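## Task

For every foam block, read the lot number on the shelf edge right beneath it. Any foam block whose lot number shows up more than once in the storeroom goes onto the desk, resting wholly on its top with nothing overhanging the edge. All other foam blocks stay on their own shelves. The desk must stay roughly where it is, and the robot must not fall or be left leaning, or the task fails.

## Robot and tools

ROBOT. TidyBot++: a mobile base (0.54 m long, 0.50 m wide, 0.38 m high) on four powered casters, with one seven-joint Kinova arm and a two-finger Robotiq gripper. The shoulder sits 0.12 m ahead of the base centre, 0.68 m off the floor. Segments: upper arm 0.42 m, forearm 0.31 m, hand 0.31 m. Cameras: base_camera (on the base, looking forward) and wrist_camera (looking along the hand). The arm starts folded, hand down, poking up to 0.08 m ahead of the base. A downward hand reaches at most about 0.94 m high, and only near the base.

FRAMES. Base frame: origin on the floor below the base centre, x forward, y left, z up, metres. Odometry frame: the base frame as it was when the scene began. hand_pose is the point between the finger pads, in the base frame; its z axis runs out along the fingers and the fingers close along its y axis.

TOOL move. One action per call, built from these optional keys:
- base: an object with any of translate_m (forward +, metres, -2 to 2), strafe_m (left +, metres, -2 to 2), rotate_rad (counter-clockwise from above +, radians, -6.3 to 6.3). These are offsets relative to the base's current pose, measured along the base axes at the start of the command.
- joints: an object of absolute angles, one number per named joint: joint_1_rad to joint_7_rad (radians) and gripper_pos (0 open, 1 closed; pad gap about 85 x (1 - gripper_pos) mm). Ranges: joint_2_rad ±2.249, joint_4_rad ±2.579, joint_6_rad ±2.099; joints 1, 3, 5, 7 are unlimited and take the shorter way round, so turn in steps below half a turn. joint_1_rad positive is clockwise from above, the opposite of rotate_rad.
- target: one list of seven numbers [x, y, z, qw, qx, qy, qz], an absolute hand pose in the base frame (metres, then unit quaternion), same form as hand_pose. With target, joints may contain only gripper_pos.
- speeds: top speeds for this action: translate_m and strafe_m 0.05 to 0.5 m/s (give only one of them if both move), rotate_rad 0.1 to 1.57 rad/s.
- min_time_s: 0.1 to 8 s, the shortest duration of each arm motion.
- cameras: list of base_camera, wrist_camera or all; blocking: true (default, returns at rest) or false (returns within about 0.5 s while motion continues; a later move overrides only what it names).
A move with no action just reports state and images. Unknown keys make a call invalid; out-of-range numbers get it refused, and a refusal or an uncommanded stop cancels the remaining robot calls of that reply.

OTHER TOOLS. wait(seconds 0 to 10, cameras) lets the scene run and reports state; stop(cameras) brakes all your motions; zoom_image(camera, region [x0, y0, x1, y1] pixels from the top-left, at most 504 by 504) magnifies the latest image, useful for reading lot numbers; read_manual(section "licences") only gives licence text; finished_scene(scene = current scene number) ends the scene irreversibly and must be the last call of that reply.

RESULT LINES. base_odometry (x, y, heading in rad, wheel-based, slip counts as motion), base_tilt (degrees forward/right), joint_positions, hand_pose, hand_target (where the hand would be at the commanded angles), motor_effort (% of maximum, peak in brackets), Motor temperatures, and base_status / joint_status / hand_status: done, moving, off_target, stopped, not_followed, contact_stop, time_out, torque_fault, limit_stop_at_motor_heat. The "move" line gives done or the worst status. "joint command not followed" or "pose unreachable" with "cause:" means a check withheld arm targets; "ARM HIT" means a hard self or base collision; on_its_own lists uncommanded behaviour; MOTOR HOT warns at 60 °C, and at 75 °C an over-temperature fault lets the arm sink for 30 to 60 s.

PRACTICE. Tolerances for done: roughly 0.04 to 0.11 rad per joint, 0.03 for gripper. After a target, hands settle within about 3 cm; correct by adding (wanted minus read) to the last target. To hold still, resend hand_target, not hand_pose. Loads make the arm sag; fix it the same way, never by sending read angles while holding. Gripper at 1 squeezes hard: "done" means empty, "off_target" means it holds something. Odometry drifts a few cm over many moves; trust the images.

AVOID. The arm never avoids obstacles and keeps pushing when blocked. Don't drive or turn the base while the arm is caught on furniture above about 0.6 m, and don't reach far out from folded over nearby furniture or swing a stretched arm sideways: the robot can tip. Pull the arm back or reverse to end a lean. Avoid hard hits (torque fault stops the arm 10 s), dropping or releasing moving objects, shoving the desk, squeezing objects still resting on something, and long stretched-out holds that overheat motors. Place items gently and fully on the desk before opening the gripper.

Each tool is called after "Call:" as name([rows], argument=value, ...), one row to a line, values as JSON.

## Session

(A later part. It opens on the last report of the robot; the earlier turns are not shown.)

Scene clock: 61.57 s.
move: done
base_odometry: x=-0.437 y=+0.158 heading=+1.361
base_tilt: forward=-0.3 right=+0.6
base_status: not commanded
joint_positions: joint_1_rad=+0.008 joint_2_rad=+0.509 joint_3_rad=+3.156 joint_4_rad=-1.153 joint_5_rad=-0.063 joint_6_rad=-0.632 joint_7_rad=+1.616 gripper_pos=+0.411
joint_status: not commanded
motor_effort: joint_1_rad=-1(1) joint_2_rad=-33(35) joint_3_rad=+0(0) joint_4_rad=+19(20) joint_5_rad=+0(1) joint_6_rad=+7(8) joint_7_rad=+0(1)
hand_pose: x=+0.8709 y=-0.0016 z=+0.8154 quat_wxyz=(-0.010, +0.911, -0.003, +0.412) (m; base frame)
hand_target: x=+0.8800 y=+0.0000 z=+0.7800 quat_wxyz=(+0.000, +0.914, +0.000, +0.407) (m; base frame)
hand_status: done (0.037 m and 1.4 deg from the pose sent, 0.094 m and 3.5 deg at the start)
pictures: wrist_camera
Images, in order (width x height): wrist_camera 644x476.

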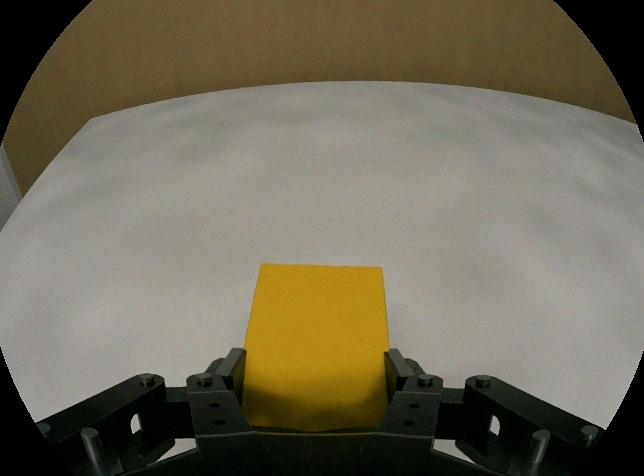

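Call:
move(target=[0.885, 0.0, 0.753, 0, 0.9135, 0, 0.4067], min_time_s=0.8)

Call:
move(target=[0.885, 0.0, 0.74, 0, 0.9135, 0, 0.4067], min_time_s=0.6)

Call:
move(target=[0.885, 0.0, 0.728, 0, 0.9135, 0, 0.4067], min_time_s=0.6, cameras=["wrist_camera"])

Scene clock: 62.90 s.
move: done
base_odometry: x=-0.437 y=+0.158 heading=+1.361
base_tilt: forward=-0.3 right=+0.6
base_status: not commanded
joint_positions: joint_1_rad=+0.008 joint_2_rad=+0.526 joint_3_rad=+3.156 joint_4_rad=-1.191 joint_5_rad=-0.063 joint_6_rad=-0.562 joint_7_rad=+1.616 gripper_pos=+0.411
joint_status: not commanded
motor_effort: joint_1_rad=+0(1) joint_2_rad=-34(34) joint_3_rad=+0(0) joint_4_rad=+18(19) joint_5_rad=+0(1) joint_6_rad=+7(8) joint_7_rad=+0(0)
hand_pose: x=+0.8779 y=-0.0028 z=+0.7975 quat_wxyz=(-0.009, +0.908, -0.004, +0.418) (m; base frame)
hand_target: x=+0.8850 y=+0.0000 z=+0.7530 quat_wxyz=(+0.000, +0.914, +0.000, +0.407) (m; base frame)
hand_status: done (0.045 m and 1.9 deg from the pose sent, 0.064 m and 1.4 deg at the start)
pictures: none

Scene clock: 63.80 s.
move: done
base_odometry: x=-0.437 y=+0.158 heading=+1.361
base_tilt: forward=-0.3 right=+0.6
base_status: not commanded
joint_positions: joint_1_rad=+0.008 joint_2_rad=+0.533 joint_3_rad=+3.156 joint_4_rad=-1.219 joint_5_rad=-0.063 joint_6_rad=-0.526 joint_7_rad=+1.616 gripper_pos=+0.411
joint_status: not commanded
motor_effort: joint_1_rad=+0(1) joint_2_rad=-34(35) joint_3_rad=+0(0) joint_4_rad=+18(20) joint_5_rad=+0(1) joint_6_rad=+7(8) joint_7_rad=+0(1)
hand_pose: x=+0.8789 y=-0.0035 z=+0.7857 quat_wxyz=(-0.009, +0.908, -0.005, +0.419) (m; base frame)
hand_target: x=+0.8850 y=+0.0000 z=+0.7400 quat_wxyz=(+0.000, +0.914, +0.000, +0.407) (m; base frame)
hand_status: done (0.046 m and 1.9 deg from the pose sent, 0.058 m and 1.9 deg at the start)
pictures: none

Scene clock: 64.70 s.
move: done
base_odometry: x=-0.437 y=+0.158 heading=+1.361
base_tilt: forward=-0.3 right=+0.6
base_status: not commanded
joint_positions: joint_1_rad=+0.008 joint_2_rad=+0.541 joint_3_rad=+3.156 joint_4_rad=-1.244 joint_5_rad=-0.063 joint_6_rad=-0.492 joint_7_rad=+1.616 gripper_pos=+0.411
joint_status: not commanded
motor_effort: joint_1_rad=-1(1) joint_2_rad=-34(35) joint_3_rad=+0(0) joint_4_rad=+18(19) joint_5_rad=+1(1) joint_6_rad=+7(8) joint_7_rad=+0(1)
hand_pose: x=+0.8799 y=-0.0041 z=+0.7739 quat_wxyz=(-0.008, +0.908, -0.006, +0.419) (m; base frame)
hand_target: x=+0.8850 y=+0.0000 z=+0.7280 quat_wxyz=(+0.000, +0.914, +0.000, +0.407) (m; base frame)
hand_status: done (0.046 m and 1.9 deg from the pose sent, 0.058 m and 1.9 deg at the start)
pictures: wrist_camera
Images, in order (width x height): wrist_camera 644x476.

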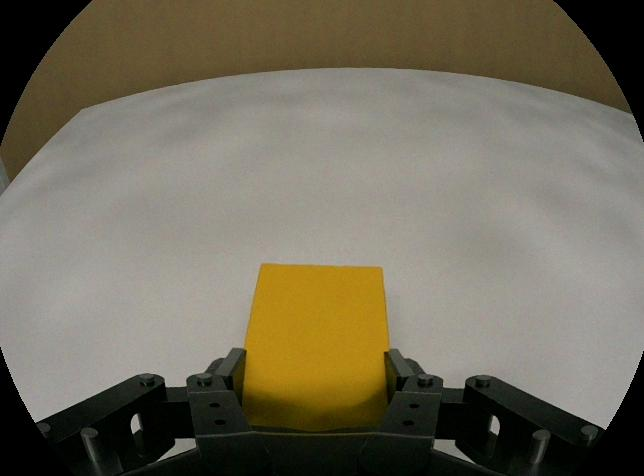

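Call:
move(target=[0.885, 0.0, 0.717, 0, 0.9135, 0, 0.4067], min_time_s=0.6)

Call:
move(target=[0.885, 0.0, 0.706, 0, 0.9135, 0, 0.4067], min_time_s=0.6, cameras=["wrist_camera"])

Scene clock: 65.87 s.
move: done
base_odometry: x=-0.437 y=+0.158 heading=+1.362
base_tilt: forward=-0.3 right=+0.6
base_status: not commanded
joint_positions: joint_1_rad=+0.008 joint_2_rad=+0.542 joint_3_rad=+3.156 joint_4_rad=-1.260 joint_5_rad=-0.063 joint_6_rad=-0.462 joint_7_rad=+1.616 gripper_pos=+0.411
joint_status: not commanded
motor_effort: joint_1_rad=+0(1) joint_2_rad=-30(35) joint_3_rad=+1(1) joint_4_rad=+16(19) joint_5_rad=+1(1) joint_6_rad=+7(8) joint_7_rad=+0(1)
hand_pose: x=+0.8817 y=-0.0046 z=+0.7717 quat_wxyz=(-0.007, +0.905, -0.006, +0.425) (m; base frame)
hand_target: x=+0.8850 y=+0.0000 z=+0.7170 quat_wxyz=(+0.000, +0.914, +0.000, +0.407) (m; base frame)
hand_status: done (0.055 m and 2.6 deg from the pose sent, 0.057 m and 1.9 deg at the start)
pictures: none

Scene clock: 66.77 s.
move: done
base_odometry: x=-0.437 y=+0.158 heading=+1.362
base_tilt: forward=-0.3 right=+0.6
base_status: not commanded
joint_positions: joint_1_rad=+0.008 joint_2_rad=+0.542 joint_3_rad=+3.156 joint_4_rad=-1.274 joint_5_rad=-0.063 joint_6_rad=-0.432 joint_7_rad=+1.616 gripper_pos=+0.411
joint_status: not commanded
motor_effort: joint_1_rad=+1(1) joint_2_rad=-27(31) joint_3_rad=+1(1) joint_4_rad=+16(17) joint_5_rad=+1(1) joint_6_rad=+7(8) joint_7_rad=+0(0)
hand_pose: x=+0.8840 y=-0.0051 z=+0.7713 quat_wxyz=(-0.007, +0.901, -0.007, +0.433) (m; base frame)
hand_target: x=+0.8850 y=+0.0000 z=+0.7060 quat_wxyz=(+0.000, +0.914, +0.000, +0.407) (m; base frame)
hand_status: done (0.065 m and 3.5 deg from the pose sent, 0.066 m and 2.6 deg at the start)
pictures: wrist_camera
Images, in order (width x height): wrist_camera 644x476.

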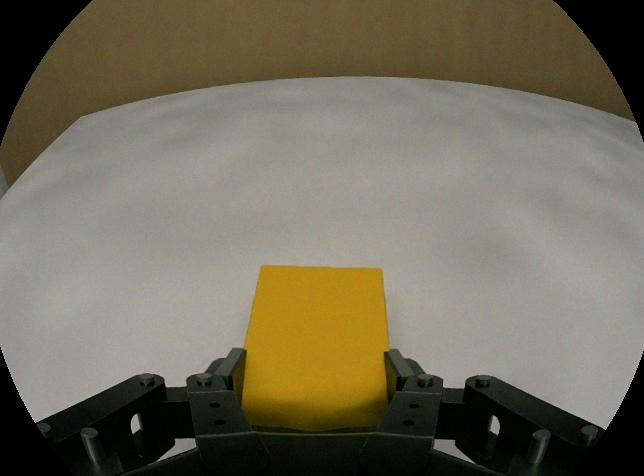

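Call:
move(target=[0.885, 0.0, 0.726, 0, 0.9135, 0, 0.4067], min_time_s=0.6)

Call:
move(joints={"gripper_pos": 0.0})

Call:
move(target=[0.78, 0.0, 0.82, 0, 0.9135, 0, 0.4067], min_time_s=1.0, cameras=["wrist_camera"])

Scene clock: 67.93 s.
move: done
base_odometry: x=-0.437 y=+0.158 heading=+1.362
base_tilt: forward=-0.3 right=+0.6
base_status: not commanded
joint_positions: joint_1_rad=+0.008 joint_2_rad=+0.542 joint_3_rad=+3.156 joint_4_rad=-1.274 joint_5_rad=-0.063 joint_6_rad=-0.432 joint_7_rad=+1.616 gripper_pos=+0.411
joint_status: not commanded
motor_effort: joint_1_rad=+0(1) joint_2_rad=-27(28) joint_3_rad=+0(1) joint_4_rad=+16(17) joint_5_rad=+1(1) joint_6_rad=+6(8) joint_7_rad=+0(1)
hand_pose: x=+0.8840 y=-0.0051 z=+0.7713 quat_wxyz=(-0.007, +0.901, -0.007, +0.433) (m; base frame)
hand_target: x=+0.8850 y=+0.0000 z=+0.7260 quat_wxyz=(+0.000, +0.914, +0.000, +0.407) (m; base frame)
hand_status: done (0.046 m and 3.5 deg from the pose sent, 0.046 m and 3.5 deg at the start)
pictures: none

Scene clock: 68.77 s.
move: done
base_odometry: x=-0.437 y=+0.158 heading=+1.362
base_tilt: forward=-0.3 right=+0.6
base_status: not commanded
joint_positions: joint_1_rad=+0.008 joint_2_rad=+0.557 joint_3_rad=+3.156 joint_4_rad=-1.274 joint_5_rad=-0.063 joint_6_rad=-0.432 joint_7_rad=+1.616 gripper_pos=+0.000
joint_status: all done
motor_effort: joint_1_rad=-1(1) joint_2_rad=-34(35) joint_3_rad=+0(1) joint_4_rad=+18(19) joint_5_rad=+0(1) joint_6_rad=+7(8) joint_7_rad=+0(1)
hand_pose: x=+0.8853 y=-0.0051 z=+0.7595 quat_wxyz=(-0.007, +0.905, -0.007, +0.426) (m; base frame)
hand_target: x=+0.8850 y=+0.0000 z=+0.7260 quat_wxyz=(+0.000, +0.914, +0.000, +0.407) (m; base frame)
hand_status: not commanded
pictures: none

Scene clock: 70.43 s.
move: done
base_odometry: x=-0.437 y=+0.158 heading=+1.362
base_tilt: forward=-0.3 right=+0.6
base_status: not commanded
joint_positions: joint_1_rad=+0.008 joint_2_rad=+0.289 joint_3_rad=+3.156 joint_4_rad=-1.420 joint_5_rad=-0.063 joint_6_rad=-0.497 joint_7_rad=+1.616 gripper_pos=+0.000
joint_status: not commanded
motor_effort: joint_1_rad=+0(1) joint_2_rad=-26(37) joint_3_rad=+0(0) joint_4_rad=+19(20) joint_5_rad=+0(1) joint_6_rad=+8(8) joint_7_rad=-1(1)
hand_pose: x=+0.8012 y=-0.0031 z=+0.8574 quat_wxyz=(-0.009, +0.892, -0.006, +0.451) (m; base frame)
hand_target: x=+0.7800 y=+0.0000 z=+0.8200 quat_wxyz=(+0.000, +0.914, +0.000, +0.407) (m; base frame)
hand_status: done (0.043 m and 5.8 deg from the pose sent, 0.121 m and 2.6 deg at the start)
pictures: wrist_camera
Images, in order (width x height): wrist_camera 644x476.

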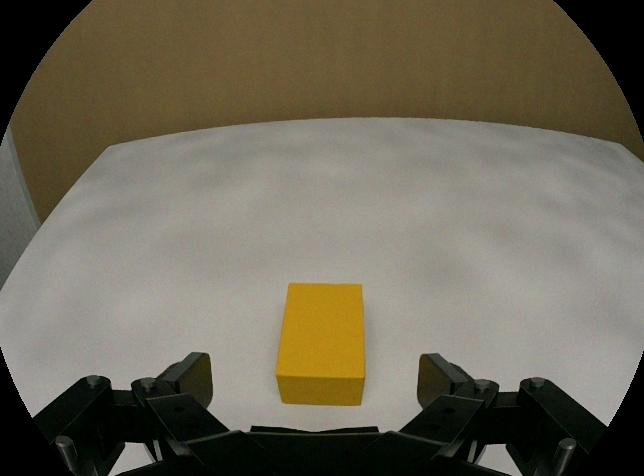

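Call:
move(target=[0.38, 0, 1.10, 0, 0.887, 0, 0.4617], blocking=false)

Call:
move(base={"translate_m": -0.48, "strafe_m": 1.386, "rotate_rad": 1.378}, cameras=["all"])

Scene clock: 73.23 s.
move: moving
base_odometry: x=-0.437 y=+0.158 heading=+1.362
base_tilt: forward=-0.3 right=+0.6
base_status: not commanded
joint_positions: joint_1_rad=+0.008 joint_2_rad=+0.209 joint_3_rad=+3.156 joint_4_rad=-1.420 joint_5_rad=-0.063 joint_6_rad=-0.622 joint_7_rad=+1.616 gripper_pos=+0.000
joint_status: not commanded
motor_effort: joint_1_rad=-1(1) joint_2_rad=-27(30) joint_3_rad=+0(0) joint_4_rad=+20(20) joint_5_rad=+1(1) joint_6_rad=+8(8) joint_7_rad=+0(0)
hand_pose: x=+0.7624 y=-0.0006 z=+0.8795 quat_wxyz=(-0.012, +0.902, -0.004, +0.431) (m; base frame)
hand_target: x=+0.7346 y=+0.0004 z=+0.8891 quat_wxyz=(-0.001, +0.909, +0.000, +0.416) (m; base frame)
hand_status: moving (0.441 m and 4.2 deg from the pose sent, 0.486 m and 1.8 deg at the start)
pictures: none

Scene clock: 77.93 s.
move: done
base_odometry: x=-1.893 y=-0.024 heading=+2.740
base_tilt: forward=-0.3 right=+0.6
base_status: done
joint_positions: joint_1_rad=+0.006 joint_2_rad=-0.510 joint_3_rad=+3.153 joint_4_rad=-1.288 joint_5_rad=-0.061 joint_6_rad=-1.381 joint_7_rad=+1.616 gripper_pos=+0.000
joint_status: not commanded
motor_effort: joint_1_rad=+0(5) joint_2_rad=+1(26) joint_3_rad=+1(4) joint_4_rad=+14(20) joint_5_rad=+0(1) joint_6_rad=+7(8) joint_7_rad=+0(1)
hand_pose: x=+0.3931 y=+0.0134 z=+1.1011 quat_wxyz=(-0.017, +0.881, +0.021, +0.473) (m; base frame)
hand_target: x=+0.3800 y=+0.0000 z=+1.1000 quat_wxyz=(+0.000, +0.887, +0.000, +0.462) (m; base frame)
hand_status: done (0.019 m and 3.4 deg from the pose sent, 0.486 m and 1.8 deg at the start)
pictures: base_camera, wrist_camera
Images, in order (width x height): base_camera 644x364, wrist_camera 644x476.

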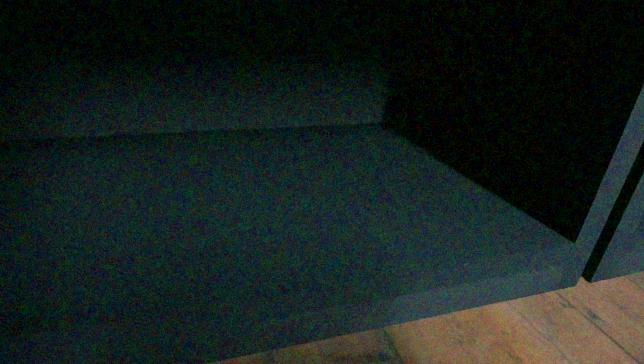

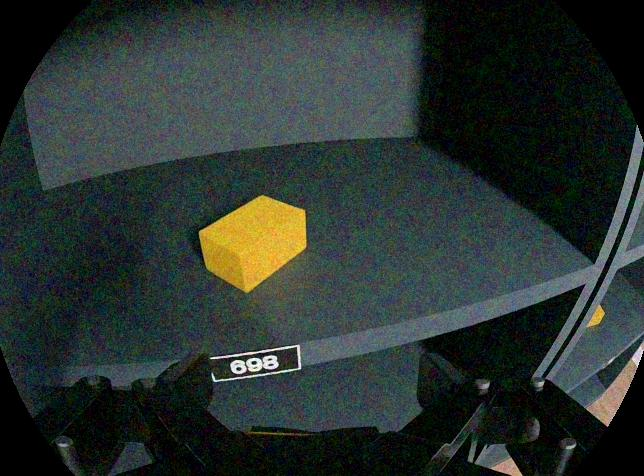

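Call:
zoom_image(camera="wrist_camera", region=[180, 180, 330, 300])

Scaled by 3.360.

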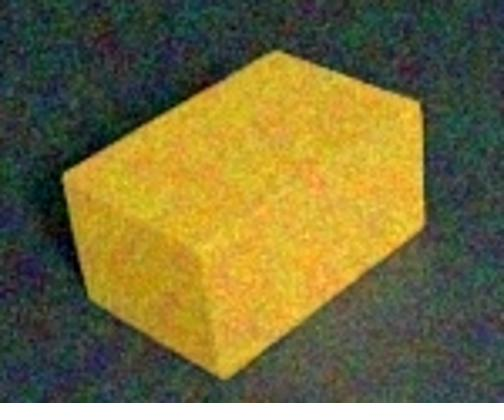

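Call:
move(target=[0.50, 0.125, 1.115, 0.0914, 0.8848, -0.1961, 0.4126], min_time_s=1.5, cameras=["wrist_camera"])

Scene clock: 81.40 s.
move: done
base_odometry: x=-1.893 y=-0.024 heading=+2.740
base_tilt: forward=-0.3 right=+0.6
base_status: not commanded
joint_positions: joint_1_rad=-0.834 joint_2_rad=+0.097 joint_3_rad=+3.039 joint_4_rad=-0.718 joint_5_rad=+0.875 joint_6_rad=-1.865 joint_7_rad=+0.750 gripper_pos=+0.000
joint_status: not commanded
motor_effort: joint_1_rad=+0(1) joint_2_rad=-15(16) joint_3_rad=+0(1) joint_4_rad=+11(15) joint_5_rad=+6(6) joint_6_rad=+5(8) joint_7_rad=+0(1)
hand_pose: x=+0.5034 y=+0.1312 z=+1.1133 quat_wxyz=(+0.072, +0.894, -0.162, +0.411) (m; base frame)
hand_target: x=+0.5000 y=+0.1250 z=+1.1150 quat_wxyz=(+0.091, +0.885, -0.196, +0.413) (m; base frame)
hand_status: done (0.007 m and 4.6 deg from the pose sent, 0.155 m and 28.7 deg at the start)
pictures: wrist_camera
Images, in order (width x height): wrist_camera 644x476.

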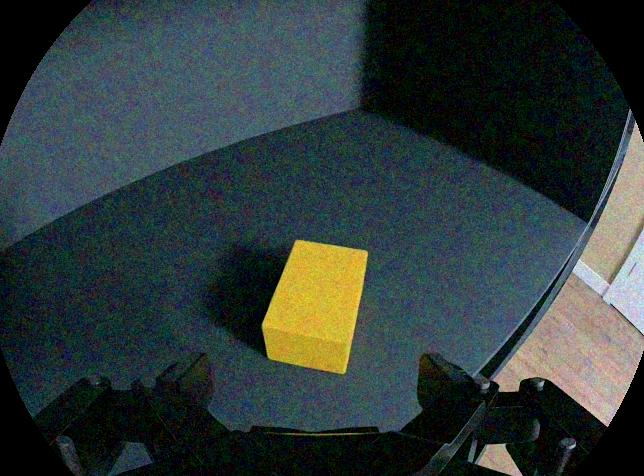

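Call:
move(target=[0.555, 0.118, 1.082, 0.1236, 0.8667, -0.265, 0.4041], min_time_s=1.2, cameras=["wrist_camera"])

Scene clock: 83.40 s.
move: done
base_odometry: x=-1.893 y=-0.024 heading=+2.740
base_tilt: forward=-0.3 right=+0.6
base_status: not commanded
joint_positions: joint_1_rad=-0.857 joint_2_rad=+0.197 joint_3_rad=+3.244 joint_4_rad=-0.716 joint_5_rad=+0.876 joint_6_rad=-1.865 joint_7_rad=+0.671 gripper_pos=+0.000
joint_status: not commanded
motor_effort: joint_1_rad=-1(1) joint_2_rad=-18(19) joint_3_rad=+1(1) joint_4_rad=+13(13) joint_5_rad=+6(6) joint_6_rad=+4(5) joint_7_rad=+0(1)
hand_pose: x=+0.5440 y=+0.0991 z=+1.0851 quat_wxyz=(+0.138, +0.871, -0.256, +0.397) (m; base frame)
hand_target: x=+0.5550 y=+0.1180 z=+1.0820 quat_wxyz=(+0.124, +0.867, -0.265, +0.404) (m; base frame)
hand_status: done (0.022 m and 2.2 deg from the pose sent, 0.062 m and 13.6 deg at the start)
pictures: wrist_camera
Images, in order (width x height): wrist_camera 644x476.

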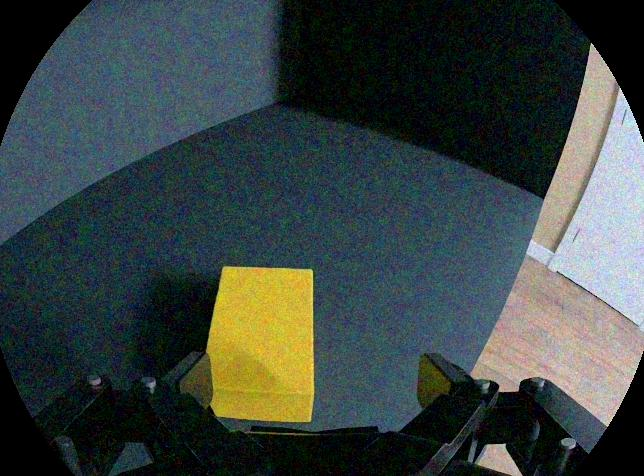

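Call:
move(target=[0.573, 0.144, 1.087, 0.1236, 0.8667, -0.265, 0.4041], min_time_s=0.8, cameras=["wrist_camera"])

Scene clock: 84.77 s.
move: done
base_odometry: x=-1.893 y=-0.024 heading=+2.740
base_tilt: forward=-0.3 right=+0.6
base_status: not commanded
joint_positions: joint_1_rad=-0.935 joint_2_rad=+0.312 joint_3_rad=+3.454 joint_4_rad=-0.529 joint_5_rad=+0.824 joint_6_rad=-1.865 joint_7_rad=+0.679 gripper_pos=+0.000
joint_status: not commanded
motor_effort: joint_1_rad=+0(1) joint_2_rad=-20(21) joint_3_rad=+2(2) joint_4_rad=+11(13) joint_5_rad=+6(7) joint_6_rad=+5(5) joint_7_rad=+0(0)
hand_pose: x=+0.5697 y=+0.1121 z=+1.1044 quat_wxyz=(+0.134, +0.845, -0.299, +0.424) (m; base frame)
hand_target: x=+0.5730 y=+0.1440 z=+1.0870 quat_wxyz=(+0.124, +0.867, -0.265, +0.404) (m; base frame)
hand_status: done (0.036 m and 5.3 deg from the pose sent, 0.053 m and 2.2 deg at the start)
pictures: wrist_camera
Images, in order (width x height): wrist_camera 644x476.

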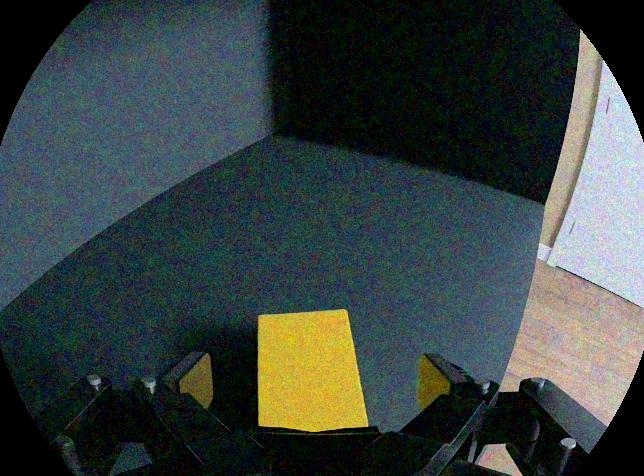

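Call:
move(target=[0.590, 0.135, 1.048, 0.1236, 0.8667, -0.265, 0.4041], min_time_s=0.8, cameras=["wrist_camera"])

Scene clock: 86.77 s.
move: done
base_odometry: x=-1.893 y=-0.024 heading=+2.740
base_tilt: forward=-0.3 right=+0.6
base_status: not commanded
joint_positions: joint_1_rad=-0.882 joint_2_rad=+0.289 joint_3_rad=+3.315 joint_4_rad=-0.731 joint_5_rad=+0.824 joint_6_rad=-1.802 joint_7_rad=+0.605 gripper_pos=+0.000
joint_status: not commanded
motor_effort: joint_1_rad=-1(1) joint_2_rad=-21(23) joint_3_rad=+1(2) joint_4_rad=+13(14) joint_5_rad=+7(7) joint_6_rad=+4(5) joint_7_rad=+0(1)
hand_pose: x=+0.5811 y=+0.1320 z=+1.0485 quat_wxyz=(+0.149, +0.869, -0.260, +0.393) (m; base frame)
hand_target: x=+0.5900 y=+0.1350 z=+1.0480 quat_wxyz=(+0.124, +0.867, -0.265, +0.404) (m; base frame)
hand_status: done (0.009 m and 3.2 deg from the pose sent, 0.064 m and 5.3 deg at the start)
pictures: wrist_camera
Images, in order (width x height): wrist_camera 644x476.

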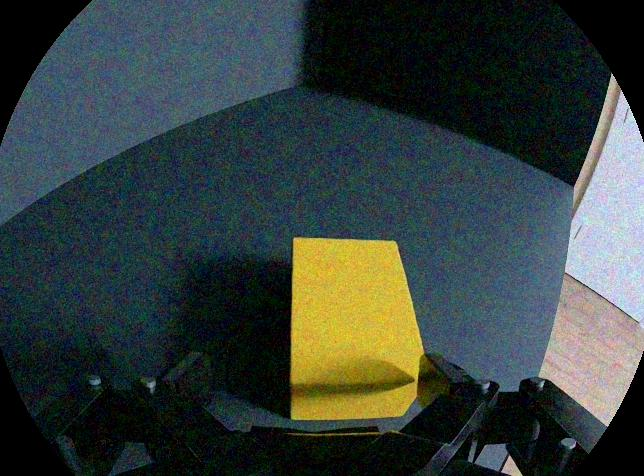

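Call:
move(target=[0.606, 0.110, 1.040, 0.1236, 0.8667, -0.265, 0.4041], min_time_s=0.8, cameras=["wrist_camera"])

Scene clock: 88.10 s.
move: done
base_odometry: x=-1.893 y=-0.024 heading=+2.740
base_tilt: forward=-0.3 right=+0.6
base_status: not commanded
joint_positions: joint_1_rad=-0.787 joint_2_rad=+0.256 joint_3_rad=+3.278 joint_4_rad=-0.794 joint_5_rad=+0.824 joint_6_rad=-1.733 joint_7_rad=+0.605 gripper_pos=+0.000
joint_status: not commanded
motor_effort: joint_1_rad=+0(1) joint_2_rad=-21(22) joint_3_rad=+1(2) joint_4_rad=+13(14) joint_5_rad=+7(7) joint_6_rad=+4(5) joint_7_rad=+0(1)
hand_pose: x=+0.5971 y=+0.1004 z=+1.0471 quat_wxyz=(+0.150, +0.864, -0.268, +0.399) (m; base frame)
hand_target: x=+0.6060 y=+0.1100 z=+1.0400 quat_wxyz=(+0.124, +0.867, -0.265, +0.404) (m; base frame)
hand_status: done (0.015 m and 3.1 deg from the pose sent, 0.034 m and 3.2 deg at the start)
pictures: wrist_camera
Images, in order (width x height): wrist_camera 644x476.

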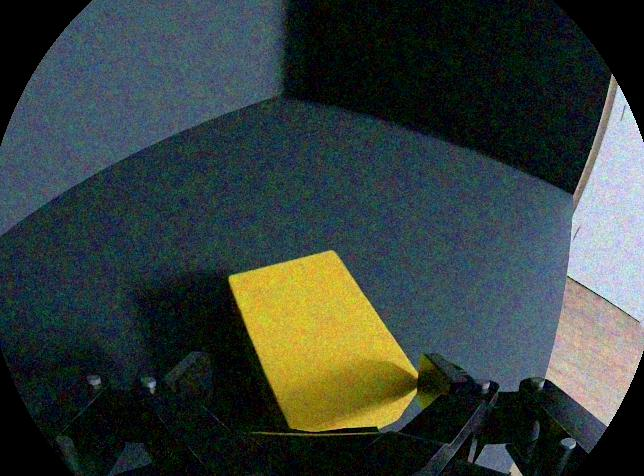

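Call:
move(target=[0.597, 0.115, 1.085, 0.0661, 0.8951, -0.1417, 0.4174], min_time_s=0.8, cameras=["wrist_camera"])

Scene clock: 90.30 s.
move: done
base_odometry: x=-1.893 y=-0.024 heading=+2.740
base_tilt: forward=-0.3 right=+0.6
base_status: not commanded
joint_positions: joint_1_rad=-0.634 joint_2_rad=+0.155 joint_3_rad=+3.124 joint_4_rad=-0.794 joint_5_rad=+0.763 joint_6_rad=-1.661 joint_7_rad=+0.809 gripper_pos=+0.000
joint_status: not commanded
motor_effort: joint_1_rad=-1(1) joint_2_rad=-18(23) joint_3_rad=+1(2) joint_4_rad=+14(15) joint_5_rad=+6(7) joint_6_rad=+5(6) joint_7_rad=+0(1)
hand_pose: x=+0.5893 y=+0.0889 z=+1.0815 quat_wxyz=(+0.106, +0.887, -0.180, +0.411) (m; base frame)
hand_target: x=+0.5970 y=+0.1150 z=+1.0850 quat_wxyz=(+0.066, +0.895, -0.142, +0.417) (m; base frame)
hand_status: done (0.027 m and 6.5 deg from the pose sent, 0.041 m and 17.9 deg at the start)
pictures: wrist_camera
Images, in order (width x height): wrist_camera 644x476.

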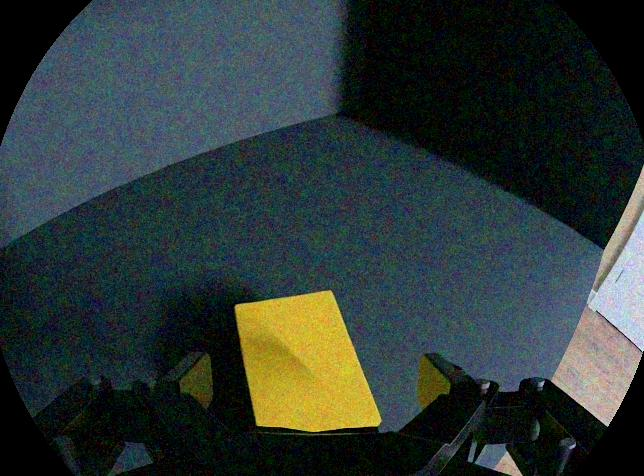

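Call:
move(target=[0.608, 0.116, 1.068, 0.0221, 0.905, -0.0474, 0.422], min_time_s=0.8, cameras=["wrist_camera"])

Scene clock: 92.20 s.
move: done
base_odometry: x=-1.893 y=-0.024 heading=+2.740
base_tilt: forward=-0.3 right=+0.6
base_status: not commanded
joint_positions: joint_1_rad=-0.385 joint_2_rad=+0.075 joint_3_rad=+3.003 joint_4_rad=-0.920 joint_5_rad=+0.562 joint_6_rad=-1.446 joint_7_rad=+0.997 gripper_pos=+0.000
joint_status: not commanded
motor_effort: joint_1_rad=+0(1) joint_2_rad=-17(20) joint_3_rad=+0(1) joint_4_rad=+15(16) joint_5_rad=+5(6) joint_6_rad=+6(7) joint_7_rad=+0(1)
hand_pose: x=+0.6080 y=+0.0891 z=+1.0734 quat_wxyz=(+0.054, +0.902, -0.087, +0.420) (m; base frame)
hand_target: x=+0.6080 y=+0.1160 z=+1.0680 quat_wxyz=(+0.022, +0.905, -0.047, +0.422) (m; base frame)
hand_status: done (0.027 m and 5.8 deg from the pose sent, 0.036 m and 18.2 deg at the start)
pictures: wrist_camera
Images, in order (width x height): wrist_camera 644x476.

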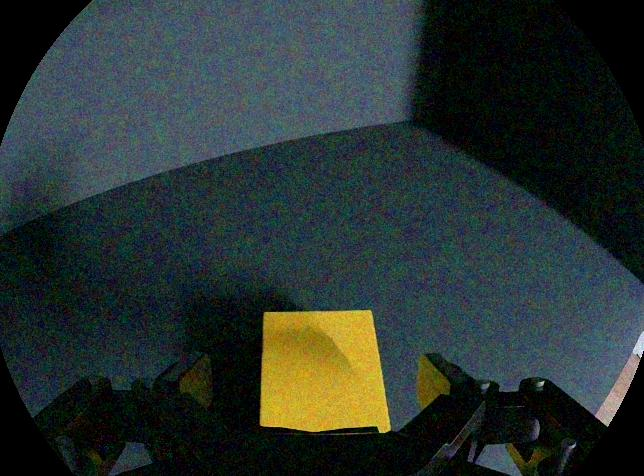

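Call:
move(target=[0.617, 0.114, 1.035, 0.0221, 0.905, -0.0474, 0.422], min_time_s=0.8, cameras=["wrist_camera"])

Scene clock: 93.53 s.
move: done
base_odometry: x=-1.893 y=-0.024 heading=+2.740
base_tilt: forward=-0.3 right=+0.6
base_status: not commanded
joint_positions: joint_1_rad=-0.333 joint_2_rad=+0.051 joint_3_rad=+2.978 joint_4_rad=-1.068 joint_5_rad=+0.550 joint_6_rad=-1.326 joint_7_rad=+0.999 gripper_pos=+0.000
joint_status: not commanded
motor_effort: joint_1_rad=+0(1) joint_2_rad=-17(19) joint_3_rad=+0(0) joint_4_rad=+16(17) joint_5_rad=+5(5) joint_6_rad=+6(6) joint_7_rad=+0(1)
hand_pose: x=+0.6191 y=+0.0895 z=+1.0397 quat_wxyz=(+0.062, +0.904, -0.064, +0.419) (m; base frame)
hand_target: x=+0.6170 y=+0.1140 z=+1.0350 quat_wxyz=(+0.022, +0.905, -0.047, +0.422) (m; base frame)
hand_status: done (0.025 m and 5.0 deg from the pose sent, 0.047 m and 5.8 deg at the start)
pictures: wrist_camera
Images, in order (width x height): wrist_camera 644x476.

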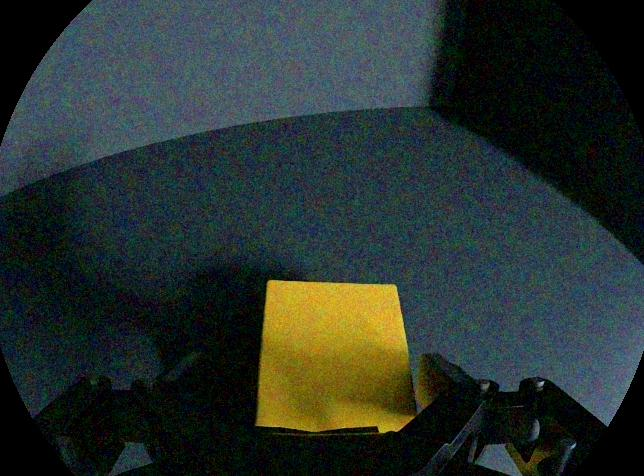

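Call:
move(joints={"gripper_pos": 0.5}, cameras=["wrist_camera"])

Scene clock: 94.47 s.
move: off_target
base_odometry: x=-1.893 y=-0.024 heading=+2.740
base_tilt: forward=-0.3 right=+0.6
base_status: not commanded
joint_positions: joint_1_rad=-0.333 joint_2_rad=+0.046 joint_3_rad=+2.977 joint_4_rad=-1.069 joint_5_rad=+0.549 joint_6_rad=-1.323 joint_7_rad=+0.999 gripper_pos=+0.414
joint_status: gripper_pos off_target (ended at +0.414, target +0.500)
motor_effort: joint_1_rad=+0(1) joint_2_rad=-18(18) joint_3_rad=+0(0) joint_4_rad=+16(17) joint_5_rad=+5(5) joint_6_rad=+6(6) joint_7_rad=+0(1)
hand_pose: x=+0.6181 y=+0.0901 z=+1.0420 quat_wxyz=(+0.060, +0.903, -0.063, +0.421) (m; base frame)
hand_target: x=+0.6170 y=+0.1140 z=+1.0350 quat_wxyz=(+0.022, +0.905, -0.047, +0.422) (m; base frame)
hand_status: not commanded
pictures: wrist_camera
Images, in order (width x height): wrist_camera 644x476.

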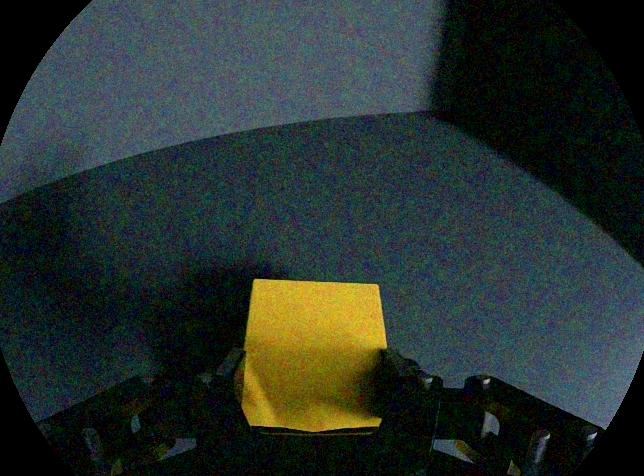

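Call:
move(target=[0.61, 0.114, 1.115, 0.0221, 0.905, -0.0474, 0.422], min_time_s=1.0)

Call:
move(base={"translate_m": -0.44, "strafe_m": -0.345}, speeds={"translate_m": 0.35}, cameras=["wrist_camera"])

Scene clock: 96.77 s.
move: done
base_odometry: x=-1.893 y=-0.024 heading=+2.740
base_tilt: forward=-0.3 right=+0.6
base_status: not commanded
joint_positions: joint_1_rad=-0.466 joint_2_rad=+0.113 joint_3_rad=+3.109 joint_4_rad=-0.687 joint_5_rad=+0.528 joint_6_rad=-1.503 joint_7_rad=+1.104 gripper_pos=+0.414
joint_status: not commanded
motor_effort: joint_1_rad=+0(1) joint_2_rad=-17(19) joint_3_rad=+0(1) joint_4_rad=+14(17) joint_5_rad=+4(5) joint_6_rad=+7(8) joint_7_rad=+0(1)
hand_pose: x=+0.6110 y=+0.0893 z=+1.1403 quat_wxyz=(+0.033, +0.884, -0.077, +0.461) (m; base frame)
hand_target: x=+0.6100 y=+0.1140 z=+1.1150 quat_wxyz=(+0.022, +0.905, -0.047, +0.422) (m; base frame)
hand_status: done (0.035 m and 6.2 deg from the pose sent, 0.077 m and 4.7 deg at the start)
pictures: none

Scene clock: 99.47 s.
move: done
base_odometry: x=-1.353 y=+0.122 heading=+2.741
base_tilt: forward=-0.3 right=+0.6
base_status: done
joint_positions: joint_1_rad=-0.472 joint_2_rad=+0.130 joint_3_rad=+3.112 joint_4_rad=-0.684 joint_5_rad=+0.523 joint_6_rad=-1.508 joint_7_rad=+1.105 gripper_pos=+0.414
joint_status: not commanded
motor_effort: joint_1_rad=-1(1) joint_2_rad=-18(23) joint_3_rad=+0(1) joint_4_rad=+14(16) joint_5_rad=+4(5) joint_6_rad=+6(8) joint_7_rad=+0(1)
hand_pose: x=+0.6163 y=+0.0951 z=+1.1318 quat_wxyz=(+0.035, +0.888, -0.073, +0.453) (m; base frame)
hand_target: x=+0.6100 y=+0.1140 z=+1.1150 quat_wxyz=(+0.022, +0.905, -0.047, +0.422) (m; base frame)
hand_status: not commanded
pictures: wrist_camera
Images, in order (width x height): wrist_camera 644x476.

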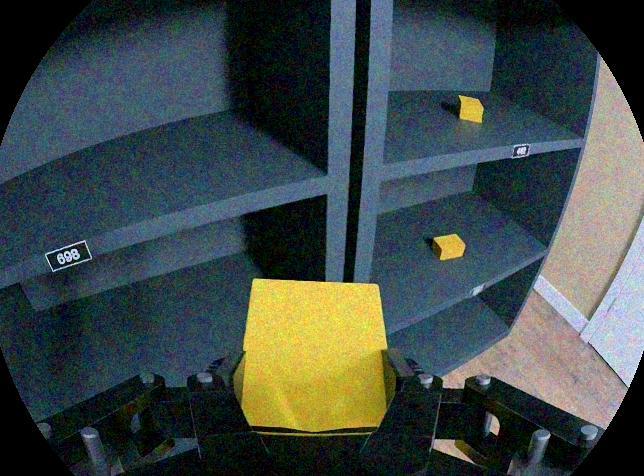

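Call:
move(base={"translate_m": -1.08, "strafe_m": -0.4635, "rotate_rad": -1.361}, target=[0.40, 0, 0.97, 0, 0.908, 0, 0.419], min_time_s=1.5, cameras=["all"])

Scene clock: 103.83 s.
move: done
base_odometry: x=-0.177 y=+0.127 heading=+1.378
base_tilt: forward=-0.3 right=+0.6
base_status: done
joint_positions: joint_1_rad=-0.021 joint_2_rad=-0.581 joint_3_rad=+3.139 joint_4_rad=-1.660 joint_5_rad=+0.067 joint_6_rad=-1.239 joint_7_rad=+1.530 gripper_pos=+0.414
joint_status: not commanded
motor_effort: joint_1_rad=-1(2) joint_2_rad=+0(23) joint_3_rad=+1(2) joint_4_rad=+16(18) joint_5_rad=+1(5) joint_6_rad=+7(8) joint_7_rad=+0(1)
hand_pose: x=+0.3935 y=-0.0117 z=+0.9714 quat_wxyz=(+0.021, +0.916, -0.011, +0.401) (m; base frame)
hand_target: x=+0.4000 y=+0.0000 z=+0.9700 quat_wxyz=(+0.000, +0.908, +0.000, +0.419) (m; base frame)
hand_status: done (0.013 m and 3.5 deg from the pose sent, 0.286 m and 10.3 deg at the start)
pictures: base_camera, wrist_camera
Images, in order (width x height): base_camera 644x364, wrist_camera 644x476.

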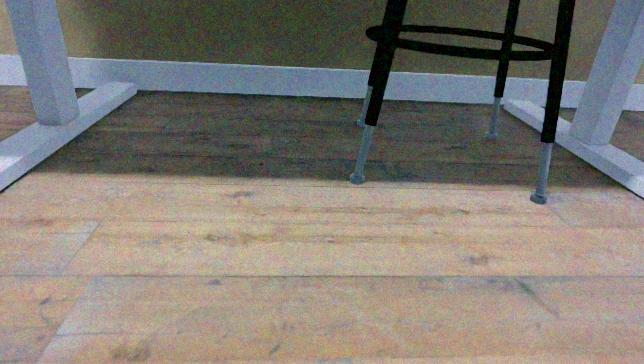

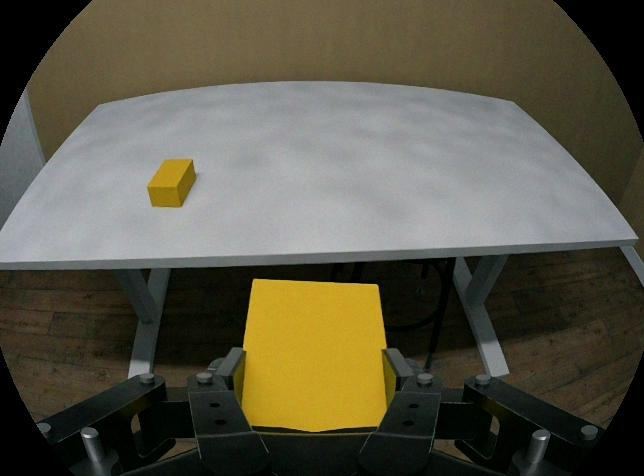

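Call:
move(target=[0.87, 0.0, 0.87, 0, 0.9135, 0, 0.4067], min_time_s=1.5)

Call:
move(target=[0.875, 0.0, 0.765, 0, 0.9135, 0, 0.4067], min_time_s=1.0)

Call:
move(target=[0.875, 0.0, 0.745, 0, 0.9135, 0, 0.4067], min_time_s=0.6)

Call:
move(target=[0.875, 0.0, 0.734, 0, 0.9135, 0, 0.4067], min_time_s=0.5, cameras=["wrist_camera"])

Scene clock: 106.60 s.
move: done
base_odometry: x=-0.177 y=+0.127 heading=+1.378
base_tilt: forward=-0.3 right=+0.6
base_status: not commanded
joint_positions: joint_1_rad=-0.021 joint_2_rad=+0.472 joint_3_rad=+3.154 joint_4_rad=-0.994 joint_5_rad=+0.043 joint_6_rad=-0.894 joint_7_rad=+1.544 gripper_pos=+0.414
joint_status: not commanded
motor_effort: joint_1_rad=-1(1) joint_2_rad=-31(34) joint_3_rad=+0(1) joint_4_rad=+18(19) joint_5_rad=+1(1) joint_6_rad=+7(7) joint_7_rad=+0(1)
hand_pose: x=+0.8424 y=-0.0012 z=+0.8689 quat_wxyz=(+0.016, +0.924, -0.001, +0.381) (m; base frame)
hand_target: x=+0.8700 y=+0.0000 z=+0.8700 quat_wxyz=(+0.000, +0.914, +0.000, +0.407) (m; base frame)
hand_status: done (0.028 m and 3.7 deg from the pose sent, 0.487 m and 2.8 deg at the start)
pictures: none

Scene clock: 108.30 s.
move: done
base_odometry: x=-0.177 y=+0.127 heading=+1.378
base_tilt: forward=-0.3 right=+0.6
base_status: not commanded
joint_positions: joint_1_rad=-0.021 joint_2_rad=+0.504 joint_3_rad=+3.154 joint_4_rad=-1.212 joint_5_rad=+0.043 joint_6_rad=-0.579 joint_7_rad=+1.546 gripper_pos=+0.414
joint_status: not commanded
motor_effort: joint_1_rad=+0(1) joint_2_rad=-33(35) joint_3_rad=+0(0) joint_4_rad=+18(20) joint_5_rad=+1(1) joint_6_rad=+7(8) joint_7_rad=+0(1)
hand_pose: x=+0.8667 y=+0.0019 z=+0.7988 quat_wxyz=(+0.014, +0.911, +0.006, +0.411) (m; base frame)
hand_target: x=+0.8750 y=+0.0000 z=+0.7650 quat_wxyz=(+0.000, +0.914, +0.000, +0.407) (m; base frame)
hand_status: done (0.035 m and 1.8 deg from the pose sent, 0.109 m and 3.7 deg at the start)
pictures: none

Scene clock: 109.20 s.
move: done
base_odometry: x=-0.177 y=+0.127 heading=+1.378
base_tilt: forward=-0.3 right=+0.6
base_status: not commanded
joint_positions: joint_1_rad=-0.021 joint_2_rad=+0.508 joint_3_rad=+3.154 joint_4_rad=-1.252 joint_5_rad=+0.043 joint_6_rad=-0.522 joint_7_rad=+1.546 gripper_pos=+0.414
joint_status: not commanded
motor_effort: joint_1_rad=+0(1) joint_2_rad=-32(34) joint_3_rad=+0(0) joint_4_rad=+19(19) joint_5_rad=+1(1) joint_6_rad=+7(8) joint_7_rad=+0(1)
hand_pose: x=+0.8685 y=+0.0026 z=+0.7876 quat_wxyz=(+0.013, +0.909, +0.007, +0.417) (m; base frame)
hand_target: x=+0.8750 y=+0.0000 z=+0.7450 quat_wxyz=(+0.000, +0.914, +0.000, +0.407) (m; base frame)
hand_status: done (0.043 m and 2.2 deg from the pose sent, 0.054 m and 1.8 deg at the start)
pictures: none

Scene clock: 110.03 s.
move: done
base_odometry: x=-0.177 y=+0.127 heading=+1.378
base_tilt: forward=-0.3 right=+0.6
base_status: not commanded
joint_positions: joint_1_rad=-0.021 joint_2_rad=+0.514 joint_3_rad=+3.154 joint_4_rad=-1.273 joint_5_rad=+0.043 joint_6_rad=-0.490 joint_7_rad=+1.546 gripper_pos=+0.414
joint_status: not commanded
motor_effort: joint_1_rad=-1(1) joint_2_rad=-33(34) joint_3_rad=+0(0) joint_4_rad=+18(19) joint_5_rad=+1(1) joint_6_rad=+8(8) joint_7_rad=+0(1)
hand_pose: x=+0.8698 y=+0.0029 z=+0.7790 quat_wxyz=(+0.013, +0.908, +0.007, +0.419) (m; base frame)
hand_target: x=+0.8750 y=+0.0000 z=+0.7340 quat_wxyz=(+0.000, +0.914, +0.000, +0.407) (m; base frame)
hand_status: done (0.045 m and 2.3 deg from the pose sent, 0.054 m and 2.2 deg at the start)
pictures: wrist_camera
Images, in order (width x height): wrist_camera 644x476.

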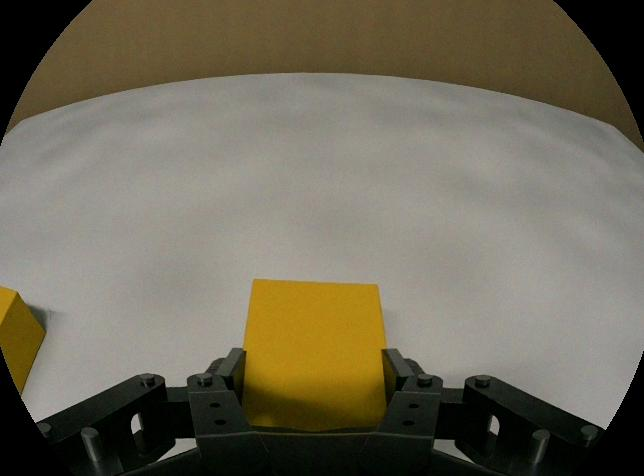

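Call:
move(target=[0.875, 0.0, 0.722, 0, 0.9135, 0, 0.4067], min_time_s=0.5)

Call:
move(target=[0.875, 0.0, 0.711, 0, 0.9135, 0, 0.4067], min_time_s=0.5, cameras=["wrist_camera"])

Scene clock: 110.97 s.
move: done
base_odometry: x=-0.178 y=+0.127 heading=+1.378
base_tilt: forward=-0.3 right=+0.6
base_status: not commanded
joint_positions: joint_1_rad=-0.021 joint_2_rad=+0.517 joint_3_rad=+3.154 joint_4_rad=-1.293 joint_5_rad=+0.043 joint_6_rad=-0.455 joint_7_rad=+1.546 gripper_pos=+0.414
joint_status: not commanded
motor_effort: joint_1_rad=+0(1) joint_2_rad=-31(33) joint_3_rad=+0(0) joint_4_rad=+17(19) joint_5_rad=+1(1) joint_6_rad=+7(8) joint_7_rad=+0(1)
hand_pose: x=+0.8718 y=+0.0033 z=+0.7741 quat_wxyz=(+0.012, +0.905, +0.008, +0.425) (m; base frame)
hand_target: x=+0.8750 y=+0.0000 z=+0.7220 quat_wxyz=(+0.000, +0.914, +0.000, +0.407) (m; base frame)
hand_status: done (0.052 m and 2.8 deg from the pose sent, 0.057 m and 2.3 deg at the start)
pictures: none

Scene clock: 111.77 s.
move: done
base_odometry: x=-0.178 y=+0.127 heading=+1.378
base_tilt: forward=-0.3 right=+0.6
base_status: not commanded
joint_positions: joint_1_rad=-0.020 joint_2_rad=+0.517 joint_3_rad=+3.154 joint_4_rad=-1.307 joint_5_rad=+0.043 joint_6_rad=-0.426 joint_7_rad=+1.546 gripper_pos=+0.414
joint_status: not commanded
motor_effort: joint_1_rad=-1(1) joint_2_rad=-26(31) joint_3_rad=+0(1) joint_4_rad=+16(17) joint_5_rad=+0(1) joint_6_rad=+7(8) joint_7_rad=+0(1)
hand_pose: x=+0.8738 y=+0.0034 z=+0.7735 quat_wxyz=(+0.012, +0.902, +0.008, +0.432) (m; base frame)
hand_target: x=+0.8750 y=+0.0000 z=+0.7110 quat_wxyz=(+0.000, +0.914, +0.000, +0.407) (m; base frame)
hand_status: done (0.063 m and 3.5 deg from the pose sent, 0.063 m and 2.8 deg at the start)
pictures: wrist_camera
Images, in order (width x height): wrist_camera 644x476.

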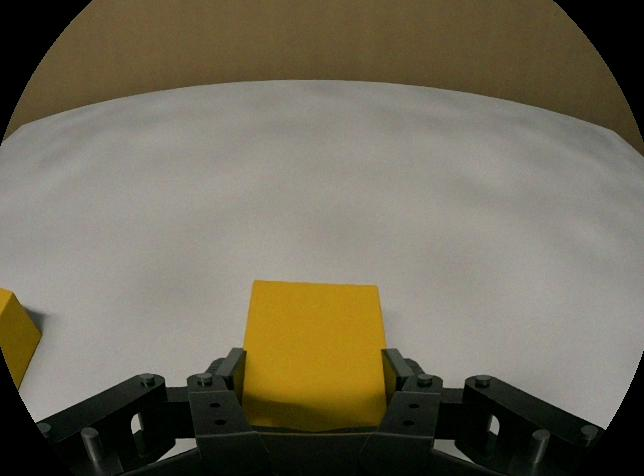

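Call:
move(target=[0.875, 0.0, 0.728, 0, 0.9135, 0, 0.4067], min_time_s=0.5)

Call:
move(joints={"gripper_pos": 0.0})

Call:
move(target=[0.78, 0.0, 0.83, 0, 0.9135, 0, 0.4067], min_time_s=0.8, cameras=["wrist_camera"])

Call:
move(joints={"joint_1_rad": 0, "joint_2_rad": -1.2, "joint_3_rad": 3.14, "joint_4_rad": -2.0, "joint_5_rad": 0, "joint_6_rad": -1.25, "joint_7_rad": 1.57}, blocking=false)

Scene clock: 113.67 s.
move: done
base_odometry: x=-0.178 y=+0.127 heading=+1.378
base_tilt: forward=-0.3 right=+0.6
base_status: not commanded
joint_positions: joint_1_rad=-0.020 joint_2_rad=+0.517 joint_3_rad=+3.154 joint_4_rad=-1.307 joint_5_rad=+0.043 joint_6_rad=-0.426 joint_7_rad=+1.547 gripper_pos=+0.414
joint_status: not commanded
motor_effort: joint_1_rad=-1(1) joint_2_rad=-26(27) joint_3_rad=+0(0) joint_4_rad=+16(17) joint_5_rad=+1(1) joint_6_rad=+8(8) joint_7_rad=+0(1)
hand_pose: x=+0.8738 y=+0.0034 z=+0.7736 quat_wxyz=(+0.012, +0.902, +0.008, +0.432) (m; base frame)
hand_target: x=+0.8750 y=+0.0000 z=+0.7280 quat_wxyz=(+0.000, +0.914, +0.000, +0.407) (m; base frame)
hand_status: done (0.046 m and 3.6 deg from the pose sent, 0.046 m and 3.5 deg at the start)
pictures: none

Scene clock: 114.50 s.
move: done
base_odometry: x=-0.178 y=+0.127 heading=+1.378
base_tilt: forward=-0.3 right=+0.6
base_status: not commanded
joint_positions: joint_1_rad=-0.020 joint_2_rad=+0.534 joint_3_rad=+3.154 joint_4_rad=-1.307 joint_5_rad=+0.043 joint_6_rad=-0.426 joint_7_rad=+1.547 gripper_pos=+0.000
joint_status: all done
motor_effort: joint_1_rad=-1(1) joint_2_rad=-33(35) joint_3_rad=+0(0) joint_4_rad=+18(19) joint_5_rad=+1(1) joint_6_rad=+7(8) joint_7_rad=+0(1)
hand_pose: x=+0.8753 y=+0.0035 z=+0.7606 quat_wxyz=(+0.012, +0.906, +0.009, +0.424) (m; base frame)
hand_target: x=+0.8750 y=+0.0000 z=+0.7280 quat_wxyz=(+0.000, +0.914, +0.000, +0.407) (m; base frame)
hand_status: not commanded
pictures: none

Scene clock: 116.13 s.
move: done
base_odometry: x=-0.178 y=+0.127 heading=+1.378
base_tilt: forward=-0.3 right=+0.6
base_status: not commanded
joint_positions: joint_1_rad=-0.020 joint_2_rad=+0.283 joint_3_rad=+3.154 joint_4_rad=-1.394 joint_5_rad=+0.043 joint_6_rad=-0.527 joint_7_rad=+1.547 gripper_pos=+0.000
joint_status: not commanded
motor_effort: joint_1_rad=+0(1) joint_2_rad=-26(35) joint_3_rad=+0(0) joint_4_rad=+18(19) joint_5_rad=+1(1) joint_6_rad=+8(8) joint_7_rad=+0(1)
hand_pose: x=+0.8003 y=+0.0008 z=+0.8682 quat_wxyz=(+0.012, +0.892, +0.005, +0.452) (m; base frame)
hand_target: x=+0.7800 y=+0.0000 z=+0.8300 quat_wxyz=(+0.000, +0.914, +0.000, +0.407) (m; base frame)
hand_status: done (0.043 m and 5.9 deg from the pose sent, 0.118 m and 2.7 deg at the start)
pictures: wrist_camera
Images, in order (width x height): wrist_camera 644x476.

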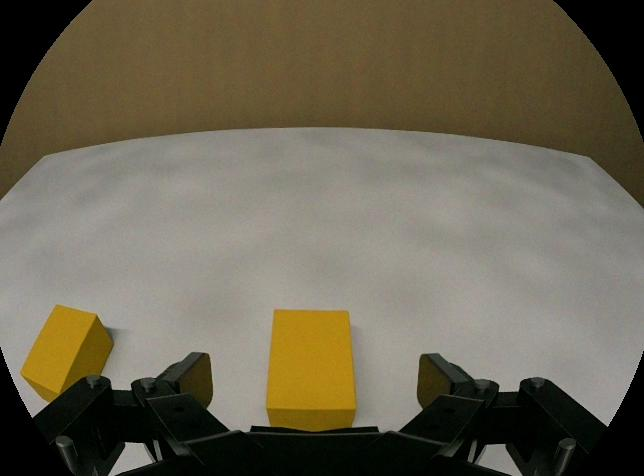

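Scene clock: 116.63 s.
move: moving
base_odometry: x=-0.178 y=+0.127 heading=+1.378
base_tilt: forward=-0.3 right=+0.6
base_status: not commanded
joint_positions: joint_1_rad=-0.020 joint_2_rad=+0.202 joint_3_rad=+3.154 joint_4_rad=-1.443 joint_5_rad=+0.043 joint_6_rad=-0.579 joint_7_rad=+1.547 gripper_pos=+0.000
joint_status: joint_1_rad moving; joint_2_rad moving; joint_3_rad moving; joint_4_rad moving; joint_5_rad moving; joint_6_rad moving; joint_7_rad moving
motor_effort: joint_1_rad=-1(2) joint_2_rad=-26(29) joint_3_rad=+0(1) joint_4_rad=+19(20) joint_5_rad=+1(2) joint_6_rad=+8(8) joint_7_rad=+0(1)
hand_pose: x=+0.7643 y=-0.0004 z=+0.8812 quat_wxyz=(+0.012, +0.897, +0.004, +0.443) (m; base frame)
hand_target: x=+0.7328 y=+0.0002 z=+0.8734 quat_wxyz=(-0.001, +0.909, +0.000, +0.417) (m; base frame)
hand_status: not commanded
pictures: none

Call:
move(base={"translate_m": -0.05, "strafe_m": -1.58, "rotate_rad": -3.05}, cameras=["all"])

Scene clock: 122.03 s.
move: done
base_odometry: x=+1.364 y=-0.224 heading=-1.673
base_tilt: forward=-0.4 right=+0.6
base_status: done
joint_positions: joint_1_rad=-0.011 joint_2_rad=-1.173 joint_3_rad=+3.148 joint_4_rad=-1.961 joint_5_rad=+0.043 joint_6_rad=-1.194 joint_7_rad=+1.547 gripper_pos=+0.000
joint_status: all done
motor_effort: joint_1_rad=-1(3) joint_2_rad=+14(24) joint_3_rad=+1(3) joint_4_rad=+15(19) joint_5_rad=+1(2) joint_6_rad=+8(10) joint_7_rad=+0(1)
hand_pose: x=+0.2392 y=-0.0116 z=+0.9423 quat_wxyz=(+0.009, +0.836, -0.012, +0.548) (m; base frame)
hand_target: x=+0.2286 y=+0.0017 z=+0.9097 quat_wxyz=(+0.000, +0.855, +0.000, +0.519) (m; base frame)
hand_status: not commanded
pictures: base_camera, wrist_camera
Images, in order (width x height): base_camera 644x364, wrist_camera 644x476.

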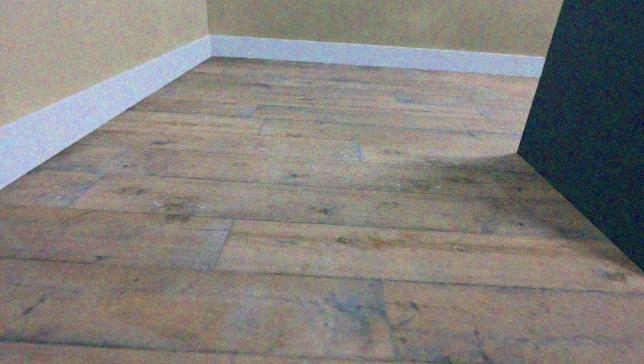

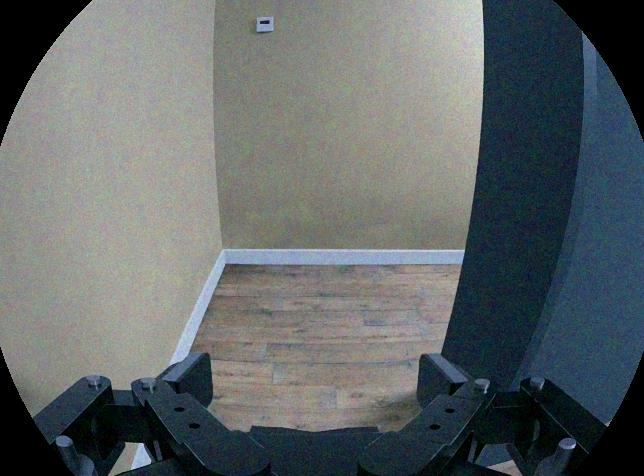

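Call:
move(base={"translate_m": 1.45, "strafe_m": 0.09, "rotate_rad": -3.14}, joints={"joint_1_rad": 0, "joint_2_rad": -1.2, "joint_3_rad": 3.14, "joint_4_rad": -2.0, "joint_5_rad": 0, "joint_6_rad": -1.4, "joint_7_rad": 1.57}, cameras=["all"])

Scene clock: 128.03 s.
move: done
base_odometry: x=+1.306 y=-1.676 heading=+1.470
base_tilt: forward=-0.4 right=+0.6
base_status: done
joint_positions: joint_1_rad=-0.011 joint_2_rad=-1.182 joint_3_rad=+3.148 joint_4_rad=-1.968 joint_5_rad=+0.043 joint_6_rad=-1.364 joint_7_rad=+1.547 gripper_pos=+0.000
joint_status: all done
motor_effort: joint_1_rad=+0(1) joint_2_rad=+14(17) joint_3_rad=+1(1) joint_4_rad=+15(16) joint_5_rad=+1(2) joint_6_rad=+9(10) joint_7_rad=+0(1)
hand_pose: x=+0.2125 y=-0.0122 z=+0.8933 quat_wxyz=(+0.010, +0.879, -0.014, +0.476) (m; base frame)
hand_target: x=+0.2040 y=+0.0017 z=+0.8701 quat_wxyz=(+0.000, +0.891, +0.000, +0.454) (m; base frame)
hand_status: not commanded
pictures: base_camera, wrist_camera
Images, in order (width x height): base_camera 644x364, wrist_camera 644x476.

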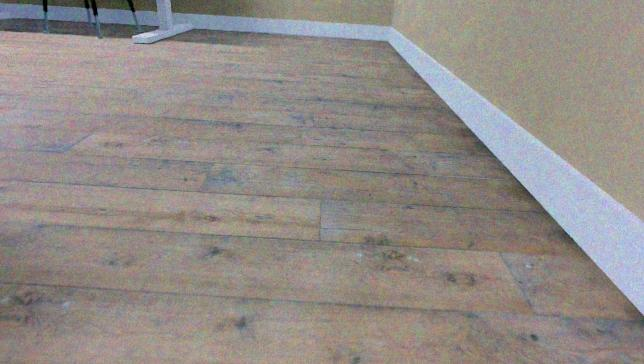

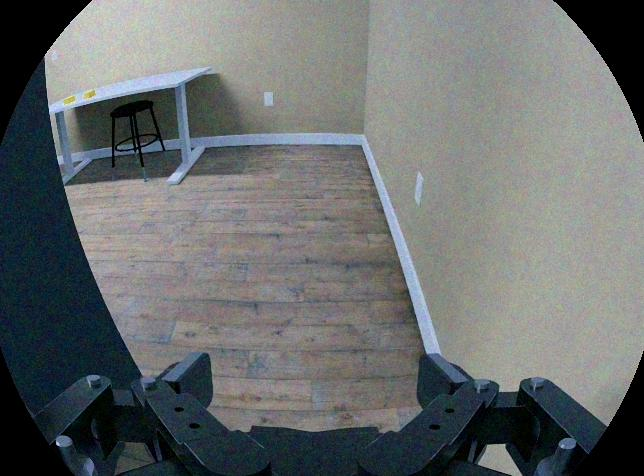

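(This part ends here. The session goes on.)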